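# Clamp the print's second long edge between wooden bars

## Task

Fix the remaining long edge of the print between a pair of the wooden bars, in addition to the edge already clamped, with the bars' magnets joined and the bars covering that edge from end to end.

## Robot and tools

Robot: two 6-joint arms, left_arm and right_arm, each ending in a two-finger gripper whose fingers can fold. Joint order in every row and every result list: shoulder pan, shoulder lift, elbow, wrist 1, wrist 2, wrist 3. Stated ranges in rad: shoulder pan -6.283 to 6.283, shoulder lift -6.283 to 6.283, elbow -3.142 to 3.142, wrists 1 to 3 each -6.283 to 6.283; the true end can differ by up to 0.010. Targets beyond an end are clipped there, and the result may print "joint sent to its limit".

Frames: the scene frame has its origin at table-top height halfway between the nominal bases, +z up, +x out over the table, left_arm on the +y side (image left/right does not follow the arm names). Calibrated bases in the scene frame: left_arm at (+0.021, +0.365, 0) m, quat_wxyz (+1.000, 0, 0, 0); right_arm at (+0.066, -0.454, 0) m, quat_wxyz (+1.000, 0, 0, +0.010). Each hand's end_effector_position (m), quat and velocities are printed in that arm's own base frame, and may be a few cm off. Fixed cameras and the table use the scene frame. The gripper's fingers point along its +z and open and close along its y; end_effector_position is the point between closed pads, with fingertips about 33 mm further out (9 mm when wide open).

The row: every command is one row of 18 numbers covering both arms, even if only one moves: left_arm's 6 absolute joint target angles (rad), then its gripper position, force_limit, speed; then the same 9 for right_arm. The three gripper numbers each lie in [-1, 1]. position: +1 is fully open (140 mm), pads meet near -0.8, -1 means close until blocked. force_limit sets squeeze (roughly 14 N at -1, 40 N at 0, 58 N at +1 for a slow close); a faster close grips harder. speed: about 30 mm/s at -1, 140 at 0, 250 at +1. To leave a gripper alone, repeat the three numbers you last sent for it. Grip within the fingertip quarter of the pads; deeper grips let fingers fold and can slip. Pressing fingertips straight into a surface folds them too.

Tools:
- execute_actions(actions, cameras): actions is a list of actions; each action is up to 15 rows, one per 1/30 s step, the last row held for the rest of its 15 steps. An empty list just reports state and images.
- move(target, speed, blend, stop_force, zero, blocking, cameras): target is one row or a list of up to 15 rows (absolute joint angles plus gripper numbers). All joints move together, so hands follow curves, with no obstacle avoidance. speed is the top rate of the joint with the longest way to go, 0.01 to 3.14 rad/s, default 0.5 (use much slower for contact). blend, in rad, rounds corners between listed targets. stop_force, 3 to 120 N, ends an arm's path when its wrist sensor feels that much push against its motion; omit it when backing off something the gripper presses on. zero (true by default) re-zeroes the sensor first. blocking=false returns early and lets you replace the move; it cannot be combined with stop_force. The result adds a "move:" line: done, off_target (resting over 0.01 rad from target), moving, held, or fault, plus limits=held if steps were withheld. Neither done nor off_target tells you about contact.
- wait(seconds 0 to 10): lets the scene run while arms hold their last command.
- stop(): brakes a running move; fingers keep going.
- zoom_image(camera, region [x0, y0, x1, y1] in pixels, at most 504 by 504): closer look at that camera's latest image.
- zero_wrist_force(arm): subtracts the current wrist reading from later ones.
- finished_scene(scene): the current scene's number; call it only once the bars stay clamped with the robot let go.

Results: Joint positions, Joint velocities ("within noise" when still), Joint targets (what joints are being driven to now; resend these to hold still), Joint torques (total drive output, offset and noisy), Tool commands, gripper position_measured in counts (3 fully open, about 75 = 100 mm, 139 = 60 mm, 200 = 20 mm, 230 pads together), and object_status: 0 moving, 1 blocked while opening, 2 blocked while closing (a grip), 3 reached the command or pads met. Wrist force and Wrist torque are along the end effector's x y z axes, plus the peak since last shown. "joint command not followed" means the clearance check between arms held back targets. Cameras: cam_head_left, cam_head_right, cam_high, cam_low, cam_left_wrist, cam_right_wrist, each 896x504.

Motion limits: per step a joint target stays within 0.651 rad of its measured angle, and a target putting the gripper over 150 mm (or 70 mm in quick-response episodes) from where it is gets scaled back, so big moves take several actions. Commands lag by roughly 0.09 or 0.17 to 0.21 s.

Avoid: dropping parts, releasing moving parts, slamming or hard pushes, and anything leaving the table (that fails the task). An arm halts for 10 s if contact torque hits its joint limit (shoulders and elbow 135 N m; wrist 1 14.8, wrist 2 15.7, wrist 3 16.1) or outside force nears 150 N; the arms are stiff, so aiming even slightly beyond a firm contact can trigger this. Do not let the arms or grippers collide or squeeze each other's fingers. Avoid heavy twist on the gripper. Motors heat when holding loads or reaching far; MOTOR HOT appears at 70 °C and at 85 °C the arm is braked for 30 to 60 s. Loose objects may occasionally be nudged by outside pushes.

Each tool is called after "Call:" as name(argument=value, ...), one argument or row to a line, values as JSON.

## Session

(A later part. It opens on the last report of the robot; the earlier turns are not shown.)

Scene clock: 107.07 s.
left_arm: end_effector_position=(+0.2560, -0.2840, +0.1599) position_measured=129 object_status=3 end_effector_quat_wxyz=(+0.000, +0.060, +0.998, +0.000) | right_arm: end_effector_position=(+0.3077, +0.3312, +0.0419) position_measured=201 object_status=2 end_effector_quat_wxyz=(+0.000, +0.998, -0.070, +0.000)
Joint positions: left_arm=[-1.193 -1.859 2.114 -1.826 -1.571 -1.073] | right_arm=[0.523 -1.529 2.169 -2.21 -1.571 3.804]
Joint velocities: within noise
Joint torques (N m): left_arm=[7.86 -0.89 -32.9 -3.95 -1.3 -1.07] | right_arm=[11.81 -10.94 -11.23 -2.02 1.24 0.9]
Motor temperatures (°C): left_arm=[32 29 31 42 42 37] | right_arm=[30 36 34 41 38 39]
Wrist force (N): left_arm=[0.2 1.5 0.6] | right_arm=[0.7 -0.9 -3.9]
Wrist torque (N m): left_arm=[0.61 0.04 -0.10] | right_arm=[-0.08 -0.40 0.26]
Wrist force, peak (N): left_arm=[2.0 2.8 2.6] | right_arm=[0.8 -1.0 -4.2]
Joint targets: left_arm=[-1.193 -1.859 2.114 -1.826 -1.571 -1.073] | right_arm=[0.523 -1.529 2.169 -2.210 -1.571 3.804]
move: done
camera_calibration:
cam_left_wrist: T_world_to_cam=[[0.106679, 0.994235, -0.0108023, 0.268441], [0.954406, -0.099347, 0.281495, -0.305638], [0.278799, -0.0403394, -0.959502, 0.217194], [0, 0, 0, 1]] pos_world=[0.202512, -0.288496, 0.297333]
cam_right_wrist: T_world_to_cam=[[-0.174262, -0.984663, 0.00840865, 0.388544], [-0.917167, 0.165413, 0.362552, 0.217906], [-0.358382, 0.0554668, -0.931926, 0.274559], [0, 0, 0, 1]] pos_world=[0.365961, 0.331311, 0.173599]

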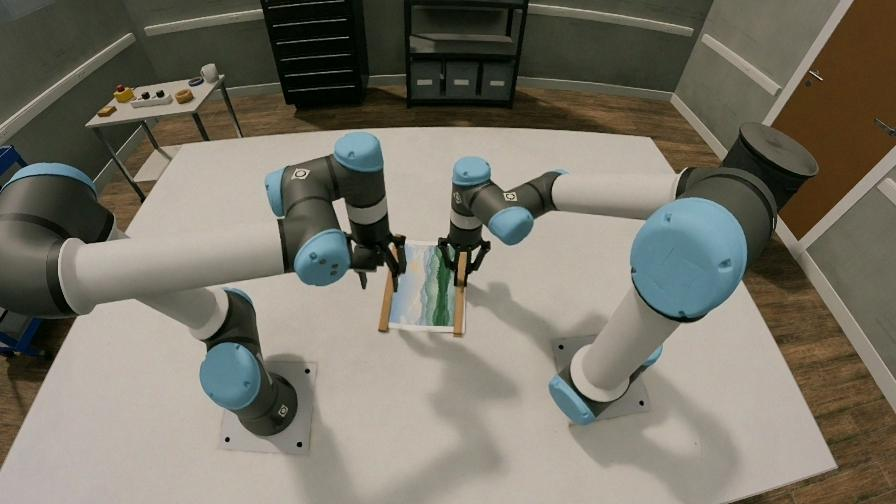

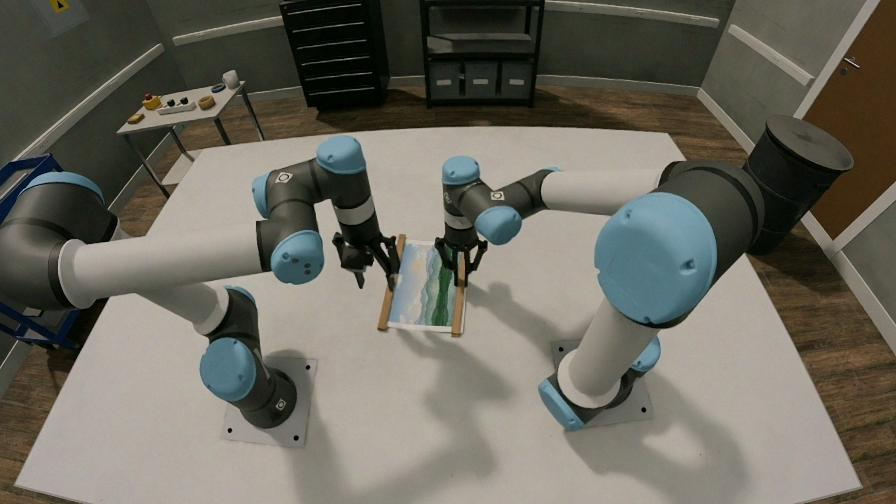

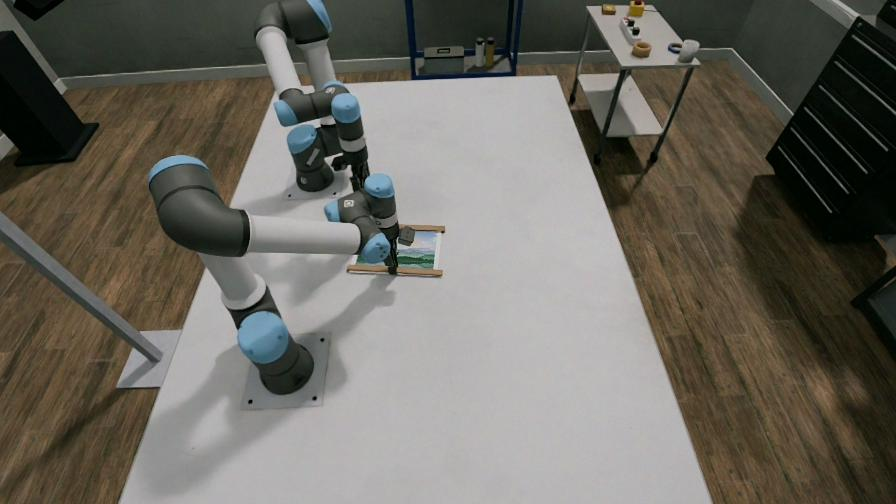

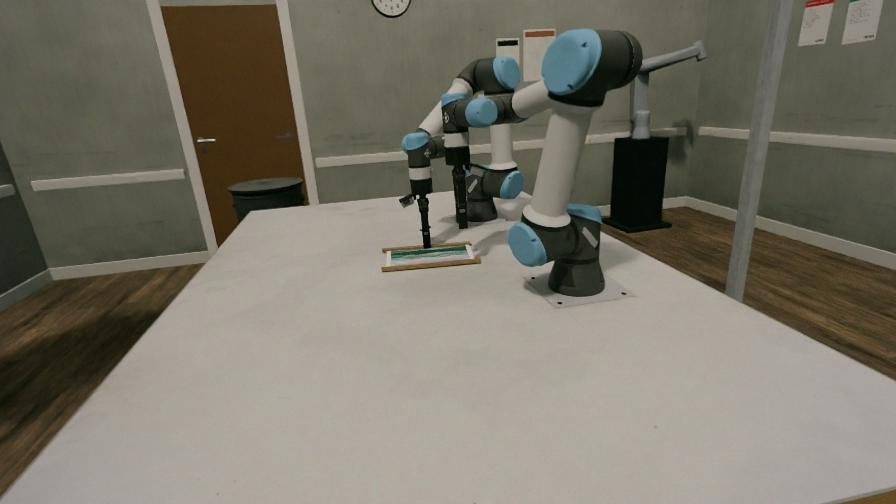

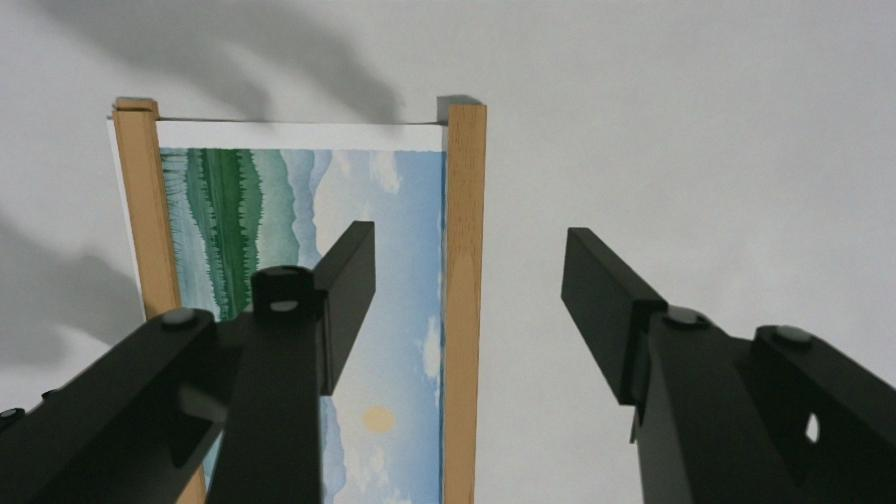

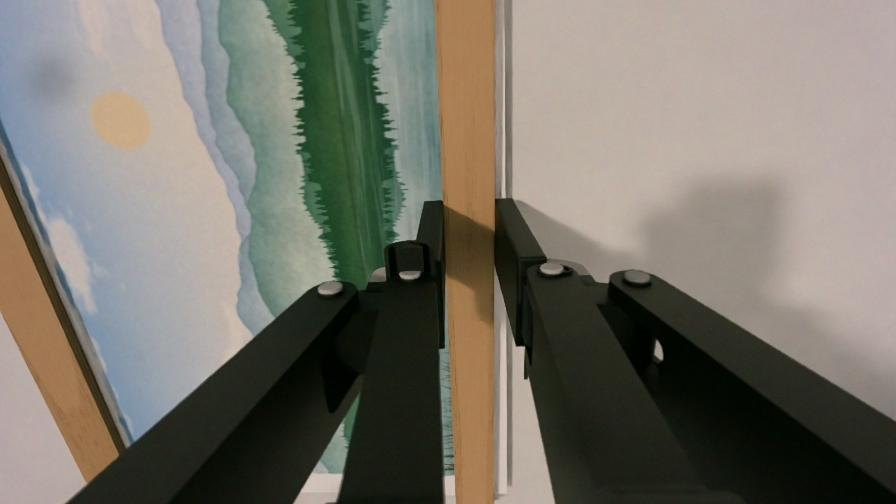

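Call:
move(
  target=[-1.1949,-1.7077,2.3329,-2.1962,-1.571,-1.075,-0.2,-0.5,-1,0.5230,-1.5292,2.1688,-2.2104,-1.571,3.804,-1,-0.1,-1],
  speed=0.15,
  stop_force=5,
  cameras=["cam_left_wrist"],
)

Call:
move(
  target=[-1.1949,-1.7077,2.3329,-2.1962,-1.571,-1.075,-1,-0.5,-1,0.5230,-1.5292,2.1688,-2.2104,-1.571,3.804,-1,-0.1,-1],
  cameras=["cam_left_wrist","cam_low"],
)

Call:
zoom_image(
  camera="cam_low",
  region=[360, 200, 520, 290],
)

Scene clock: 112.17 s.
left_arm: end_effector_position=(+0.2560, -0.2857, +0.0429) position_measured=154 object_status=3 end_effector_quat_wxyz=(+0.000, +0.060, +0.998, +0.000) | right_arm: end_effector_position=(+0.3077, +0.3312, +0.0419) position_measured=201 object_status=2 end_effector_quat_wxyz=(+0.000, +0.998, -0.070, +0.000)
Joint positions: left_arm=[-1.195 -1.708 2.333 -2.196 -1.571 -1.075] | right_arm=[0.523 -1.529 2.169 -2.21 -1.571 3.804]
Joint velocities: within noise
Joint torques (N m): left_arm=[-11.29 -22.72 -29.71 0 -1.22 -1.9] | right_arm=[11.57 -12.45 -12.2 -3.19 1.3 0.87]
Motor temperatures (°C): left_arm=[32 29 31 42 42 37] | right_arm=[30 36 34 41 38 39]
Wrist force (N): left_arm=[0.2 1.1 1.1] | right_arm=[0.8 -0.9 -3.8]
Wrist torque (N m): left_arm=[0.52 0.06 -0.09] | right_arm=[-0.09 -0.43 0.27]
Wrist force, peak (N): left_arm=[0.1 1.4 1.7] | right_arm=[0.7 -0.8 -4.2]
Joint targets: left_arm=[-1.195 -1.708 2.333 -2.196 -1.571 -1.075] | right_arm=[0.523 -1.529 2.169 -2.210 -1.571 3.804]
move: done
camera_calibration:
cam_left_wrist: T_world_to_cam=[[0.106452, 0.994256, -0.0110705, 0.268967], [0.954405, -0.0990501, 0.281603, -0.272806], [0.278889, -0.040543, -0.959467, 0.104781], [0, 0, 0, 1]] pos_world=[0.202513, -0.290195, 0.180334]
Images, in order (width x height): cam_left_wrist 896x504.

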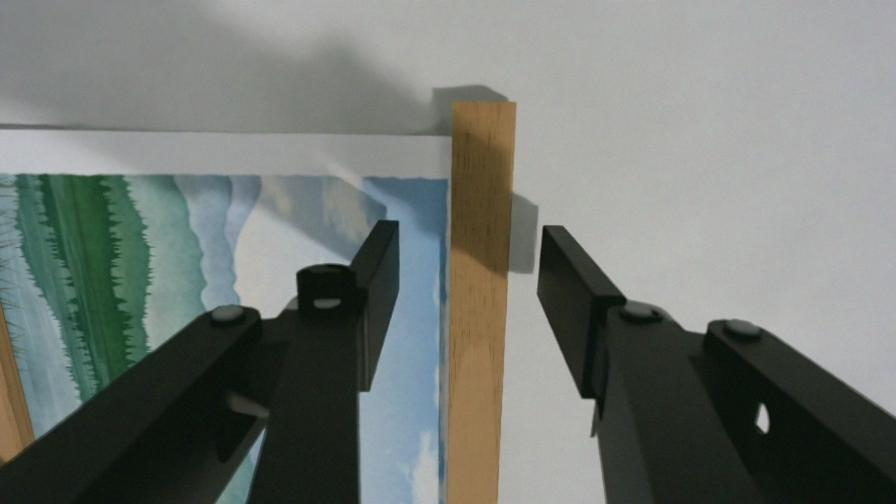

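Scene clock: 113.43 s.
left_arm: end_effector_position=(+0.2560, -0.2857, +0.0429) position_measured=200 object_status=0 end_effector_quat_wxyz=(+0.000, +0.060, +0.998, +0.000) | right_arm: end_effector_position=(+0.3077, +0.3312, +0.0419) position_measured=201 object_status=2 end_effector_quat_wxyz=(+0.000, +0.998, -0.070, +0.000)
Joint positions: left_arm=[-1.195 -1.708 2.333 -2.196 -1.571 -1.075] | right_arm=[0.523 -1.529 2.169 -2.21 -1.571 3.804]
Joint velocities: within noise
Joint torques (N m): left_arm=[-8.61 -22.78 -27.02 -2.81 -1.11 -1.34] | right_arm=[12.16 -12.53 -12.36 -3.39 1.34 0.94]
Motor temperatures (°C): left_arm=[32 29 31 42 42 37] | right_arm=[30 36 34 41 38 39]
Wrist force (N): left_arm=[0.0 3.4 -1.9] | right_arm=[1.3 0.6 -4.5]
Wrist torque (N m): left_arm=[0.54 0.13 -0.31] | right_arm=[-0.09 -0.43 0.22]
Wrist force, peak (N): left_arm=[1.1 4.5 0.1] | right_arm=[1.2 0.8 -4.8]
Joint targets: left_arm=[-1.195 -1.708 2.333 -2.196 -1.571 -1.075] | right_arm=[0.523 -1.529 2.169 -2.210 -1.571 3.804]
move: done
camera_calibration:
cam_left_wrist: T_world_to_cam=[[0.106422, 0.99426, -0.0109759, 0.268958], [0.954408, -0.0990475, 0.281593, -0.272804], [0.27889, -0.0404432, -0.959471, 0.10481], [0, 0, 0, 1]] pos_world=[0.202513, -0.290196, 0.180334]
Images, in order (width x height): cam_low 896x504, cam_left_wrist 896x504.

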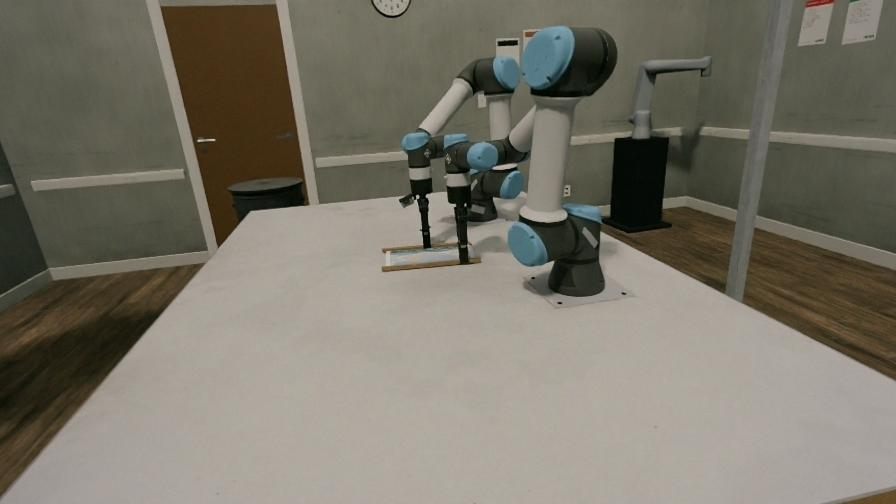

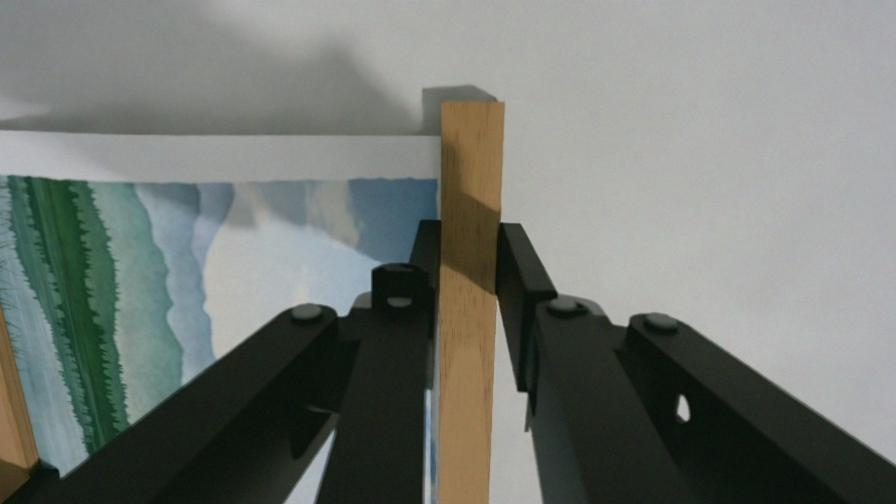

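Scaled by 3.150 from the camera's 896x504 image, which has a finer 1280x720 frame.

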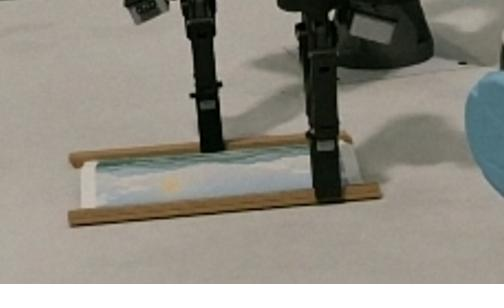

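Call:
move(
  target=[-1.1949,-1.7077,2.3329,-2.1962,-1.571,-1.075,-1,-0.5,-1,0.5230,-1.5415,2.1588,-2.1881,-1.571,3.804,-1,-0.1,-1],
  speed=0.05,
  cameras=["cam_left_wrist","cam_right_wrist","cam_low","cam_high"],
)

Call:
zoom_image(
  camera="cam_high",
  region=[330, 220, 460, 300],
)

Call:
zoom_image(
  camera="cam_right_wrist",
  region=[400, 0, 600, 504],
)

Scene clock: 115.13 s.
left_arm: end_effector_position=(+0.2560, -0.2858, +0.0429) position_measured=200 object_status=2 end_effector_quat_wxyz=(+0.000, +0.060, +0.998, +0.000) | right_arm: end_effector_position=(+0.3077, +0.3312, +0.0493) position_measured=201 object_status=2 end_effector_quat_wxyz=(+0.000, +0.998, -0.070, +0.000)
Joint positions: left_arm=[-1.195 -1.708 2.333 -2.196 -1.571 -1.075] | right_arm=[0.523 -1.542 2.159 -2.188 -1.571 3.804]
Joint velocities: within noise
Joint torques (N m): left_arm=[-4.31 -19.06 -24 -2.87 -0.96 0.62] | right_arm=[12.19 -15.83 -19.15 -4.82 1.35 0.91]
Motor temperatures (°C): left_arm=[32 29 31 42 42 37] | right_arm=[30 36 34 41 38 39]
Wrist force (N): left_arm=[-0.2 2.0 -0.6] | right_arm=[2.0 0.2 2.0]
Wrist torque (N m): left_arm=[0.59 0.12 -0.15] | right_arm=[-0.12 -0.44 0.26]
Wrist force, peak (N): left_arm=[0.4 4.0 -1.9] | right_arm=[1.2 0.5 -4.9]
Joint targets: left_arm=[-1.195 -1.708 2.333 -2.196 -1.571 -1.075] | right_arm=[0.523 -1.542 2.159 -2.188 -1.571 3.804]
move: done
camera_calibration:
cam_left_wrist: T_world_to_cam=[[0.106358, 0.994266, -0.0111001, 0.268994], [0.954416, -0.0989511, 0.281602, -0.272779], [0.278889, -0.0405447, -0.959467, 0.10478], [0, 0, 0, 1]] pos_world=[0.202513, -0.290195, 0.180334]
cam_right_wrist: T_world_to_cam=[[-0.174228, -0.984669, 0.00850087, 0.388436], [-0.917172, 0.165415, 0.362536, 0.215135], [-0.358384, 0.0553672, -0.931931, 0.281454], [0, 0, 0, 1]] pos_world=[0.365861, 0.331311, 0.180999]
Images, in order (width x height): cam_high 896x504, cam_low 896x504, cam_left_wrist 896x504, cam_right_wrist 896x504.

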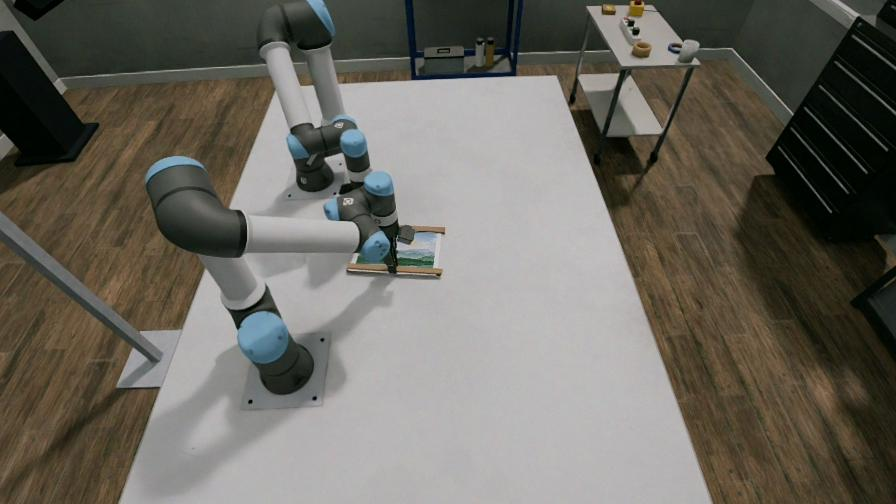

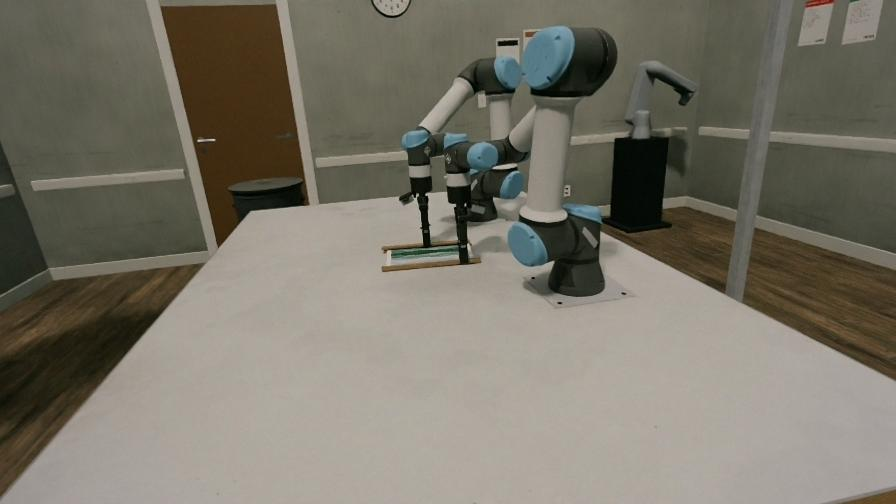

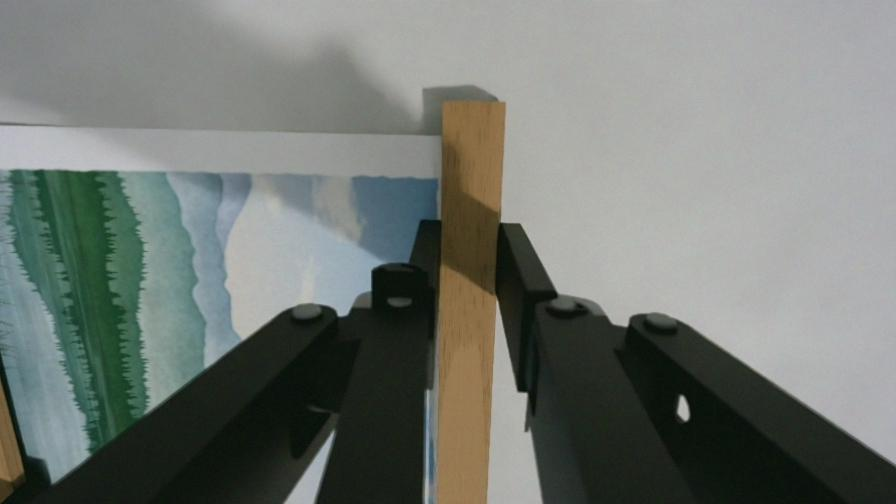

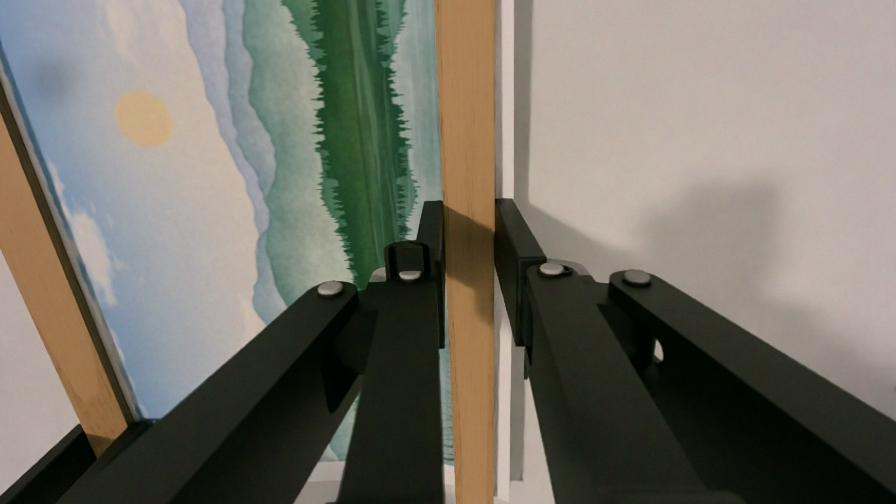

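Scaled by 3.877 from the camera's 896x504 image, which has a finer 1280x720 frame.

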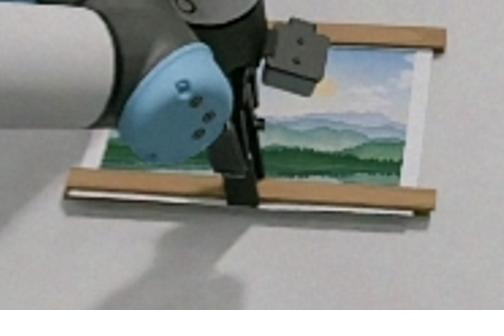

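Scaled by 1.000.

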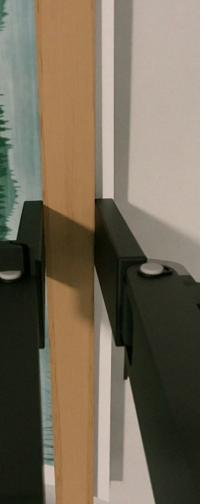

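Call:
move(
  target=[-1.1804,-1.7291,2.3485,-2.1902,-1.571,-1.0605,-1,-0.5,-1,0.5230,-1.5415,2.1588,-2.1881,-1.571,3.804,-1,-0.1,-1],
  speed=0.015,
  cameras=["cam_left_wrist","cam_right_wrist","cam_high"],
)

Call:
zoom_image(
  camera="cam_high",
  region=[330, 220, 460, 300],
)

Call:
zoom_image(
  camera="cam_right_wrist",
  region=[400, 0, 600, 504],
)

Scene clock: 117.70 s.
left_arm: end_effector_position=(+0.2572, -0.2748, +0.0434) position_measured=200 object_status=2 end_effector_quat_wxyz=(+0.000, +0.060, +0.998, +0.000) | right_arm: end_effector_position=(+0.3077, +0.3312, +0.0492) position_measured=201 object_status=2 end_effector_quat_wxyz=(+0.000, +0.998, -0.070, +0.000)
Joint positions: left_arm=[-1.18 -1.729 2.349 -2.19 -1.571 -1.06] | right_arm=[0.523 -1.541 2.159 -2.188 -1.571 3.804]
Joint velocities: within noise
Joint torques (N m): left_arm=[4.85 -12.94 -16.95 -0.28 -1.01 0.26] | right_arm=[10.74 -12.11 -18.36 -4.52 1.5 0.77]
Motor temperatures (°C): left_arm=[32 29 31 42 42 37] | right_arm=[30 36 34 41 38 39]
Wrist force (N): left_arm=[0.1 0.9 1.7] | right_arm=[2.0 0.3 2.2]
Wrist torque (N m): left_arm=[0.52 0.08 -0.05] | right_arm=[-0.12 -0.44 0.26]
Wrist force, peak (N): left_arm=[-0.1 2.0 -1.0] | right_arm=[2.1 0.2 2.4]
Joint targets: left_arm=[-1.180 -1.729 2.349 -2.190 -1.571 -1.061] | right_arm=[0.523 -1.542 2.159 -2.188 -1.571 3.804]
move: done
camera_calibration:
cam_left_wrist: T_world_to_cam=[[0.106395, 0.994264, -0.0108912, 0.257988], [0.954438, -0.09905, 0.281493, -0.272971], [0.278799, -0.0403445, -0.959502, 0.105351], [0, 0, 0, 1]] pos_world=[0.203713, -0.279296, 0.180733]
cam_right_wrist: T_world_to_cam=[[-0.174262, -0.984663, 0.00840865, 0.388366], [-0.917167, 0.165413, 0.362552, 0.215184], [-0.358382, 0.0554668, -0.931926, 0.281332], [0, 0, 0, 1]] pos_world=[0.365861, 0.331211, 0.180899]
Images, in order (width x height): cam_high 896x504, cam_left_wrist 896x504, cam_right_wrist 896x504.

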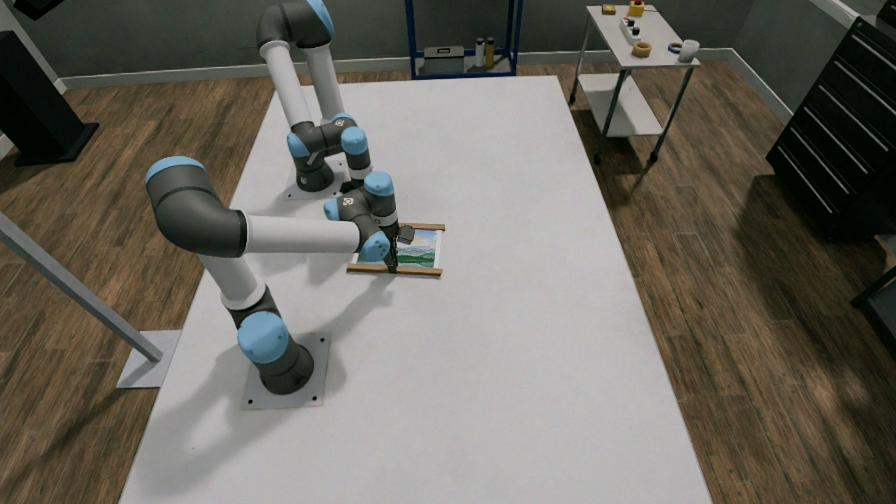

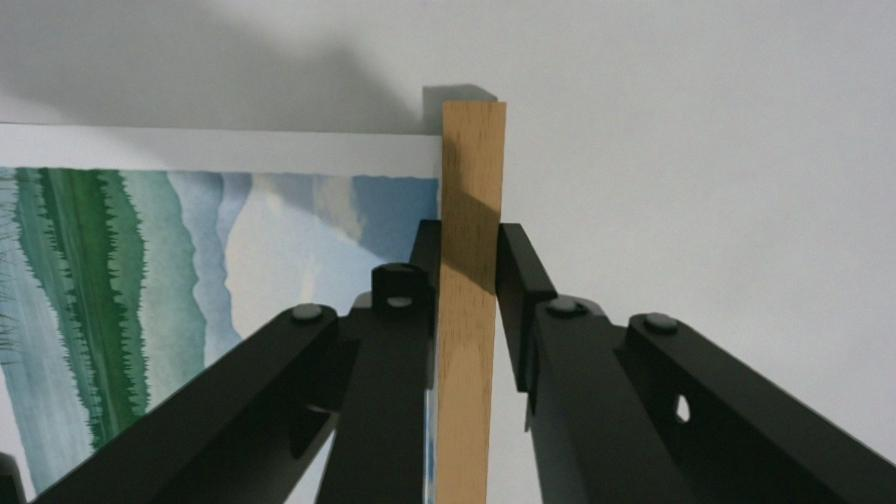

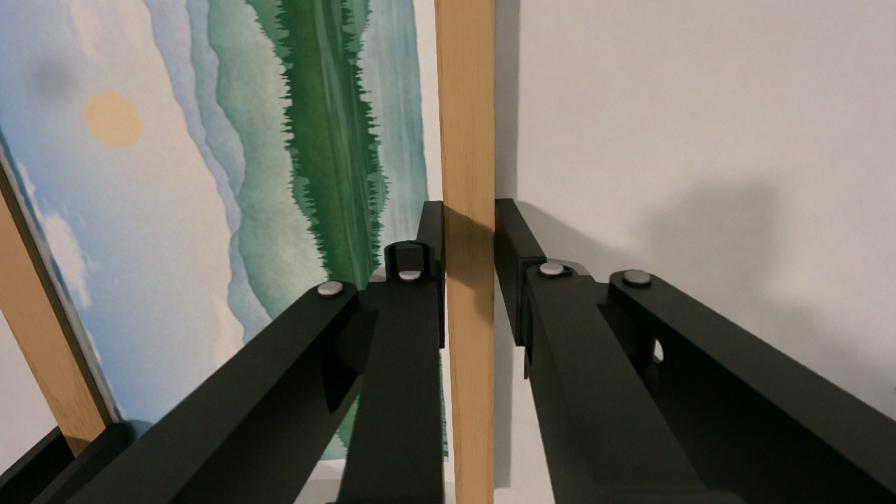

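Scaled by 3.877 from the camera's 896x504 image, which has a finer 1280x720 frame.

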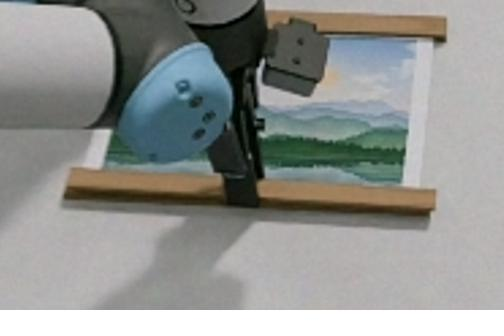

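Scaled by 1.000.

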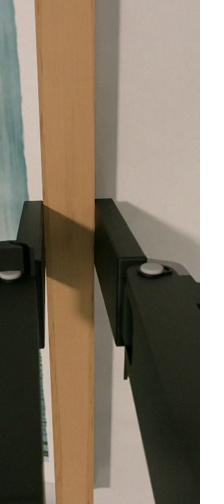

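Call:
zoom_image(
  camera="cam_high",
  region=[340, 255, 450, 285],
)

Call:
move(
  target=[-1.1804,-1.7291,2.3485,-2.1902,-1.571,-1.0605,-1,-0.5,-1,0.5230,-1.5292,2.1688,-2.2104,-1.571,3.804,-1,-0.1,-1],
  speed=0.03,
  stop_force=8,
  cameras=["cam_left_wrist","cam_right_wrist","cam_high","cam_low"],
)

Call:
zoom_image(
  camera="cam_high",
  region=[340, 255, 450, 285],
)

Scaled by 4.582 from the camera's 896x504 image, which has a finer 1280x720 frame.

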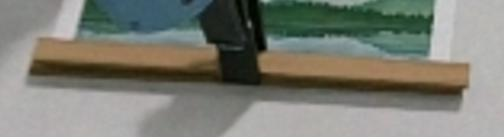

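Scene clock: 120.57 s.
left_arm: end_effector_position=(+0.2572, -0.2749, +0.0434) position_measured=200 object_status=2 end_effector_quat_wxyz=(+0.000, +0.060, +0.998, +0.000) | right_arm: end_effector_position=(+0.3077, +0.3312, +0.0420) position_measured=201 object_status=2 end_effector_quat_wxyz=(+0.000, +0.998, -0.070, +0.000)
Joint positions: left_arm=[-1.18 -1.729 2.348 -2.19 -1.571 -1.061] | right_arm=[0.523 -1.529 2.169 -2.21 -1.571 3.804]
Joint velocities: within noise
Joint torques (N m): left_arm=[-13.32 -4.54 -27.01 -5.88 -0.87 -1.13] | right_arm=[10.3 -28.06 -27.93 -0.08 1.32 0.87]
Motor temperatures (°C): left_arm=[32 29 31 42 42 37] | right_arm=[30 36 34 41 38 39]
Wrist force (N): left_arm=[0.0 1.3 1.5] | right_arm=[-1.5 2.6 -6.9]
Wrist torque (N m): left_arm=[0.50 0.14 -0.07] | right_arm=[-0.12 -0.51 0.25]
Wrist force, peak (N): left_arm=[0.0 1.7 1.5] | right_arm=[-2.4 3.8 -12.9]
Joint targets: left_arm=[-1.180 -1.729 2.349 -2.190 -1.571 -1.061] | right_arm=[0.523 -1.529 2.169 -2.210 -1.571 3.804]
move: contact (right_arm)
camera_calibration:
cam_left_wrist: T_world_to_cam=[[0.106395, 0.994264, -0.0108912, 0.257988], [0.954438, -0.09905, 0.281493, -0.272971], [0.278799, -0.0403445, -0.959502, 0.105351], [0, 0, 0, 1]] pos_world=[0.203713, -0.279296, 0.180733]
cam_right_wrist: T_world_to_cam=[[-0.174262, -0.984663, 0.00840865, 0.388543], [-0.917167, 0.165413, 0.362552, 0.217869], [-0.358382, 0.0554668, -0.931926, 0.274652], [0, 0, 0, 1]] pos_world=[0.365961, 0.331311, 0.173699]
Images, in order (width x height): cam_high 896x504, cam_low 896x504, cam_left_wrist 896x504, cam_right_wrist 896x504.

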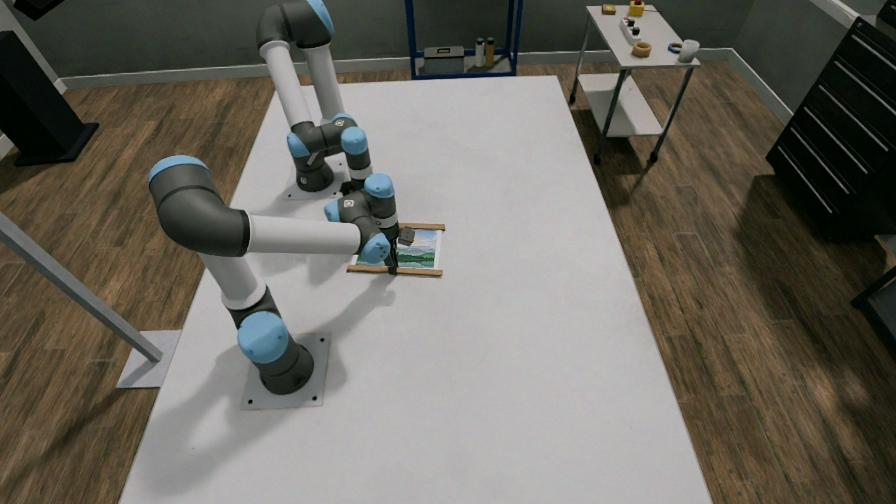

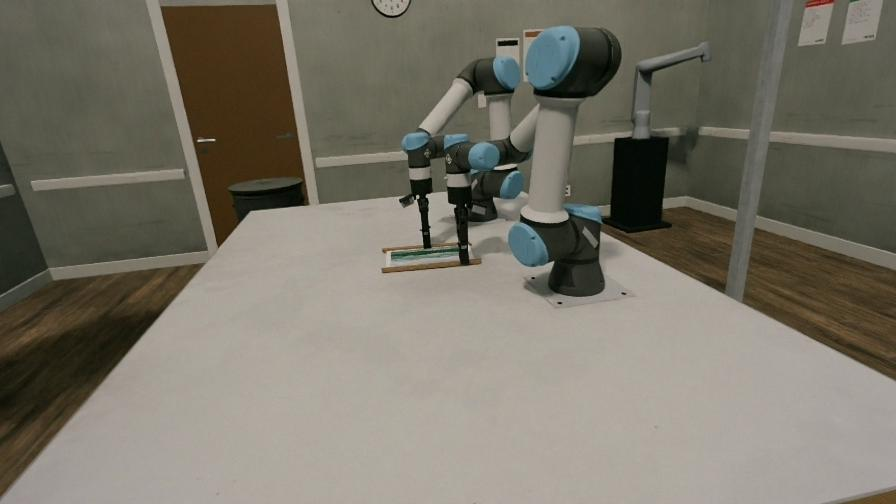

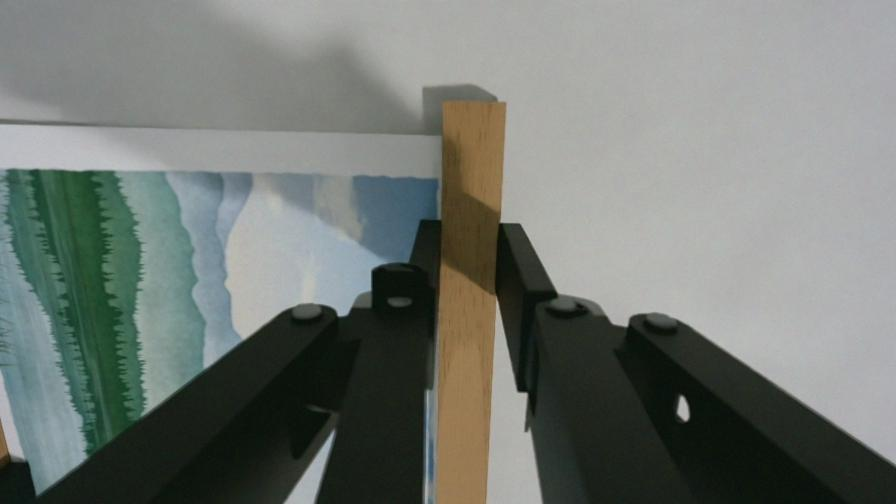

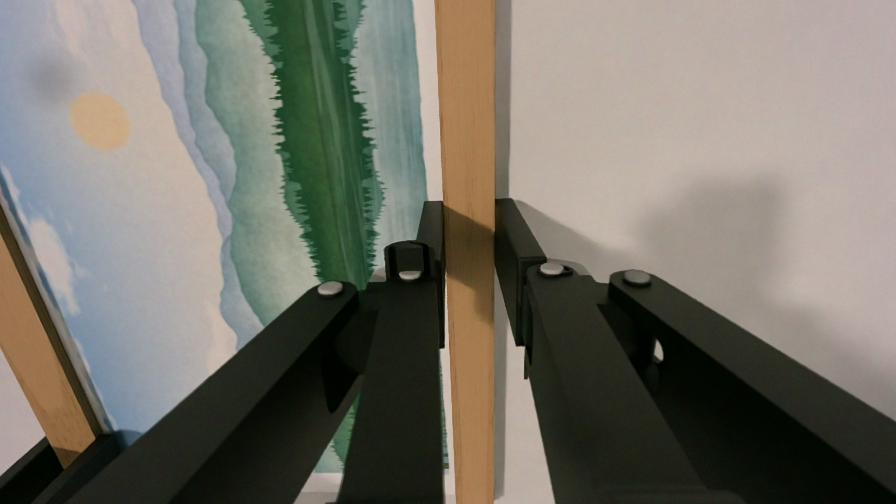

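Scaled by 4.582 from the camera's 896x504 image, which has a finer 1280x720 frame.

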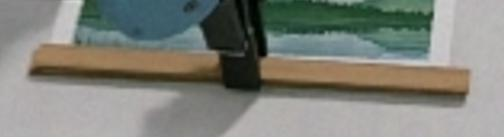

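Call:
move(
  target=[
    [-1.1804,-1.7291,2.3485,-2.1902,-1.571,-1.0605,-1,-0.5,-1,0.5230,-1.5292,2.1688,-2.2104,-1.571,3.804,-0.4,-0.1,-1],
    [-1.1804,-1.7291,2.3485,-2.1902,-1.571,-1.0605,-1,-0.5,-1,0.5230,-1.5680,2.0700,-2.0730,-1.571,3.804,-0.4,-0.1,-1],
  ],
  speed=0.1,
  cameras=["cam_left_wrist","cam_right_wrist","cam_high","cam_low"],
)

Call:
zoom_image(
  camera="cam_high",
  region=[340, 245, 450, 285],
)

Call:
zoom_image(
  camera="cam_right_wrist",
  region=[300, 0, 600, 504],
)

Scene clock: 123.70 s.
left_arm: end_effector_position=(+0.2572, -0.2749, +0.0434) position_measured=200 object_status=2 end_effector_quat_wxyz=(+0.000, +0.060, +0.998, +0.000) | right_arm: end_effector_position=(+0.3188, +0.3376, +0.0878) position_measured=179 object_status=3 end_effector_quat_wxyz=(+0.000, +0.998, -0.070, +0.000) end_effector_velocity=(+0.000, +0.001, -0.001) end_effector_angular_velocity=(+0.002, -0.003, +0.001)
Joint positions: left_arm=[-1.18 -1.729 2.348 -2.19 -1.571 -1.061] | right_arm=[0.523 -1.568 2.07 -2.073 -1.571 3.804]
Joint velocities: left_arm=[within noise] | right_arm=[0.001 0.001 0.002 -0.007 0 0]
Joint torques (N m): left_arm=[-12.34 -4.57 -21.86 -5.42 -0.83 -1.14] | right_arm=[11.76 -13.04 -14.33 -5.31 1.12 0.79]
Motor temperatures (°C): left_arm=[32 29 31 42 42 37] | right_arm=[30 36 34 41 38 39]
Wrist force (N): left_arm=[0.0 1.4 1.4] | right_arm=[2.0 0.4 1.8]
Wrist torque (N m): left_arm=[0.59 0.14 -0.08] | right_arm=[-0.09 -0.44 0.27]
Wrist force, peak (N): left_arm=[0.5 1.7 1.6] | right_arm=[-1.6 2.6 -7.0]
Joint targets: left_arm=[-1.180 -1.729 2.349 -2.190 -1.571 -1.061] | right_arm=[0.523 -1.568 2.070 -2.073 -1.571 3.804]
move: done
camera_calibration:
cam_left_wrist: T_world_to_cam=[[0.106395, 0.994264, -0.0108912, 0.257988], [0.954438, -0.09905, 0.281493, -0.272971], [0.278799, -0.0403445, -0.959502, 0.105351], [0, 0, 0, 1]] pos_world=[0.203713, -0.279296, 0.180733]
cam_right_wrist: T_world_to_cam=[[-0.17421, -0.984674, 0.00822687, 0.396302], [-0.917293, 0.165315, 0.362277, 0.210452], [-0.358085, 0.0555657, -0.932034, 0.320807], [0, 0, 0, 1]] pos_world=[0.376962, 0.337612, 0.219501]
Images, in order (width x height): cam_high 896x504, cam_low 896x504, cam_left_wrist 896x504, cam_right_wrist 896x504.

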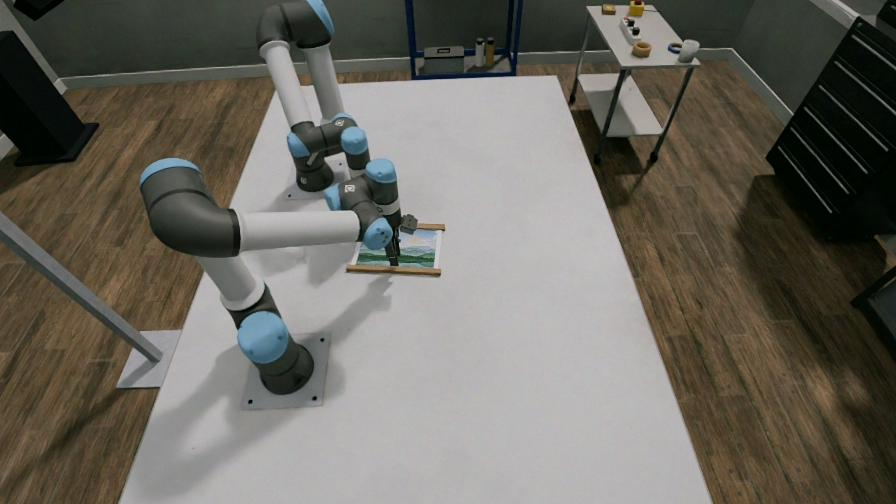

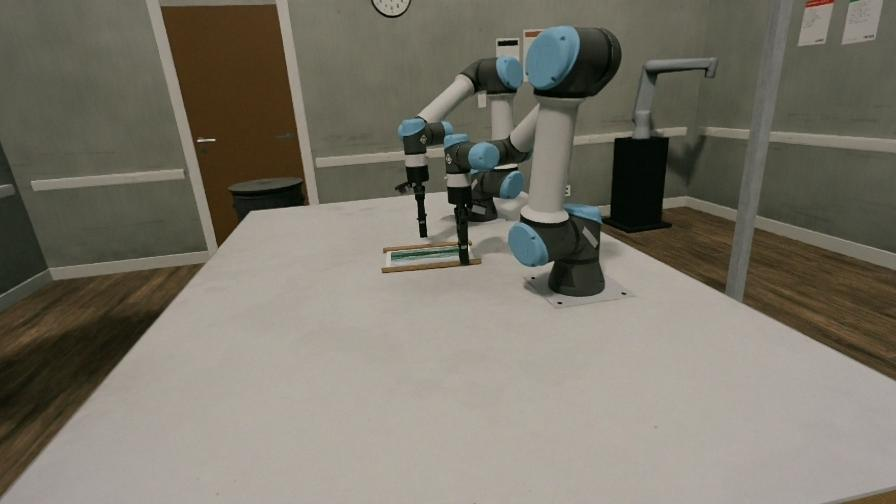

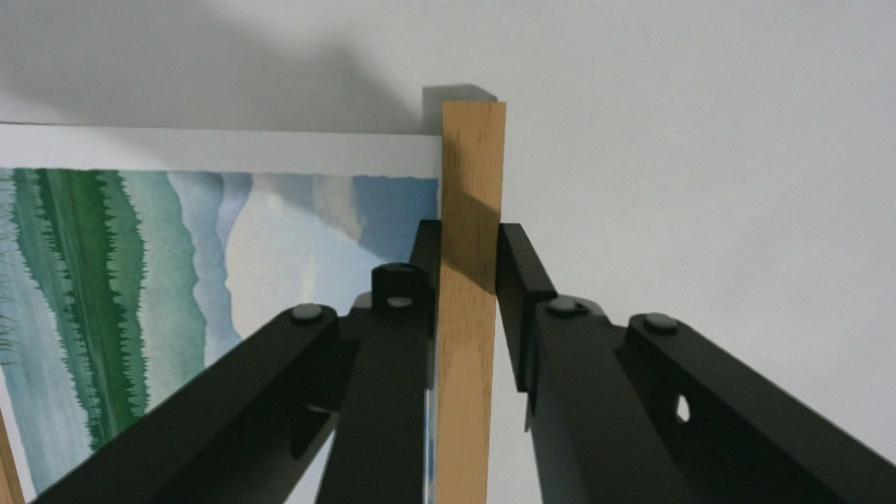

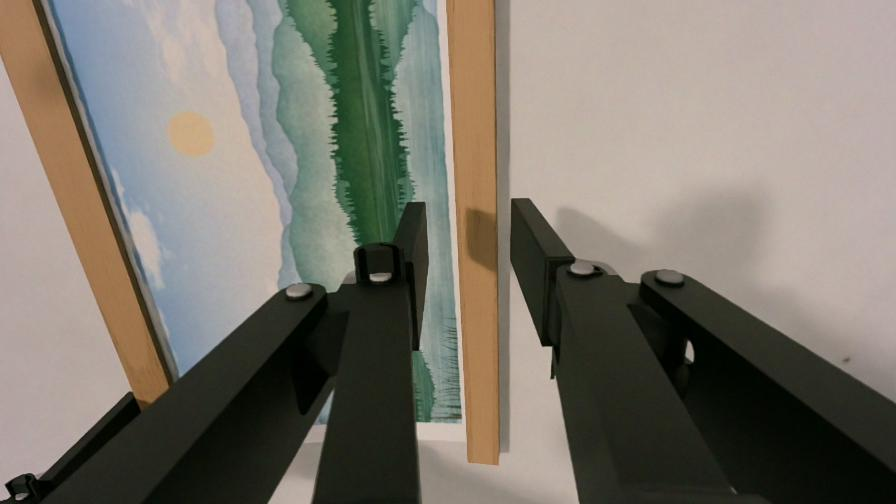

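Scaled by 4.582 from the camera's 896x504 image, which has a finer 1280x720 frame.

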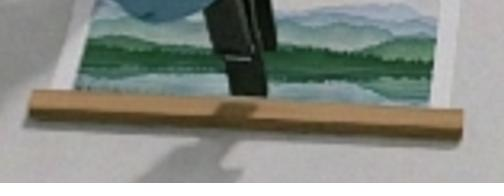

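Scaled by 1.000.

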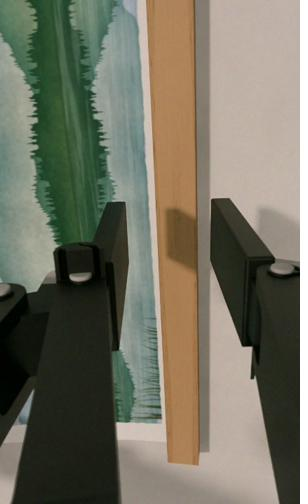

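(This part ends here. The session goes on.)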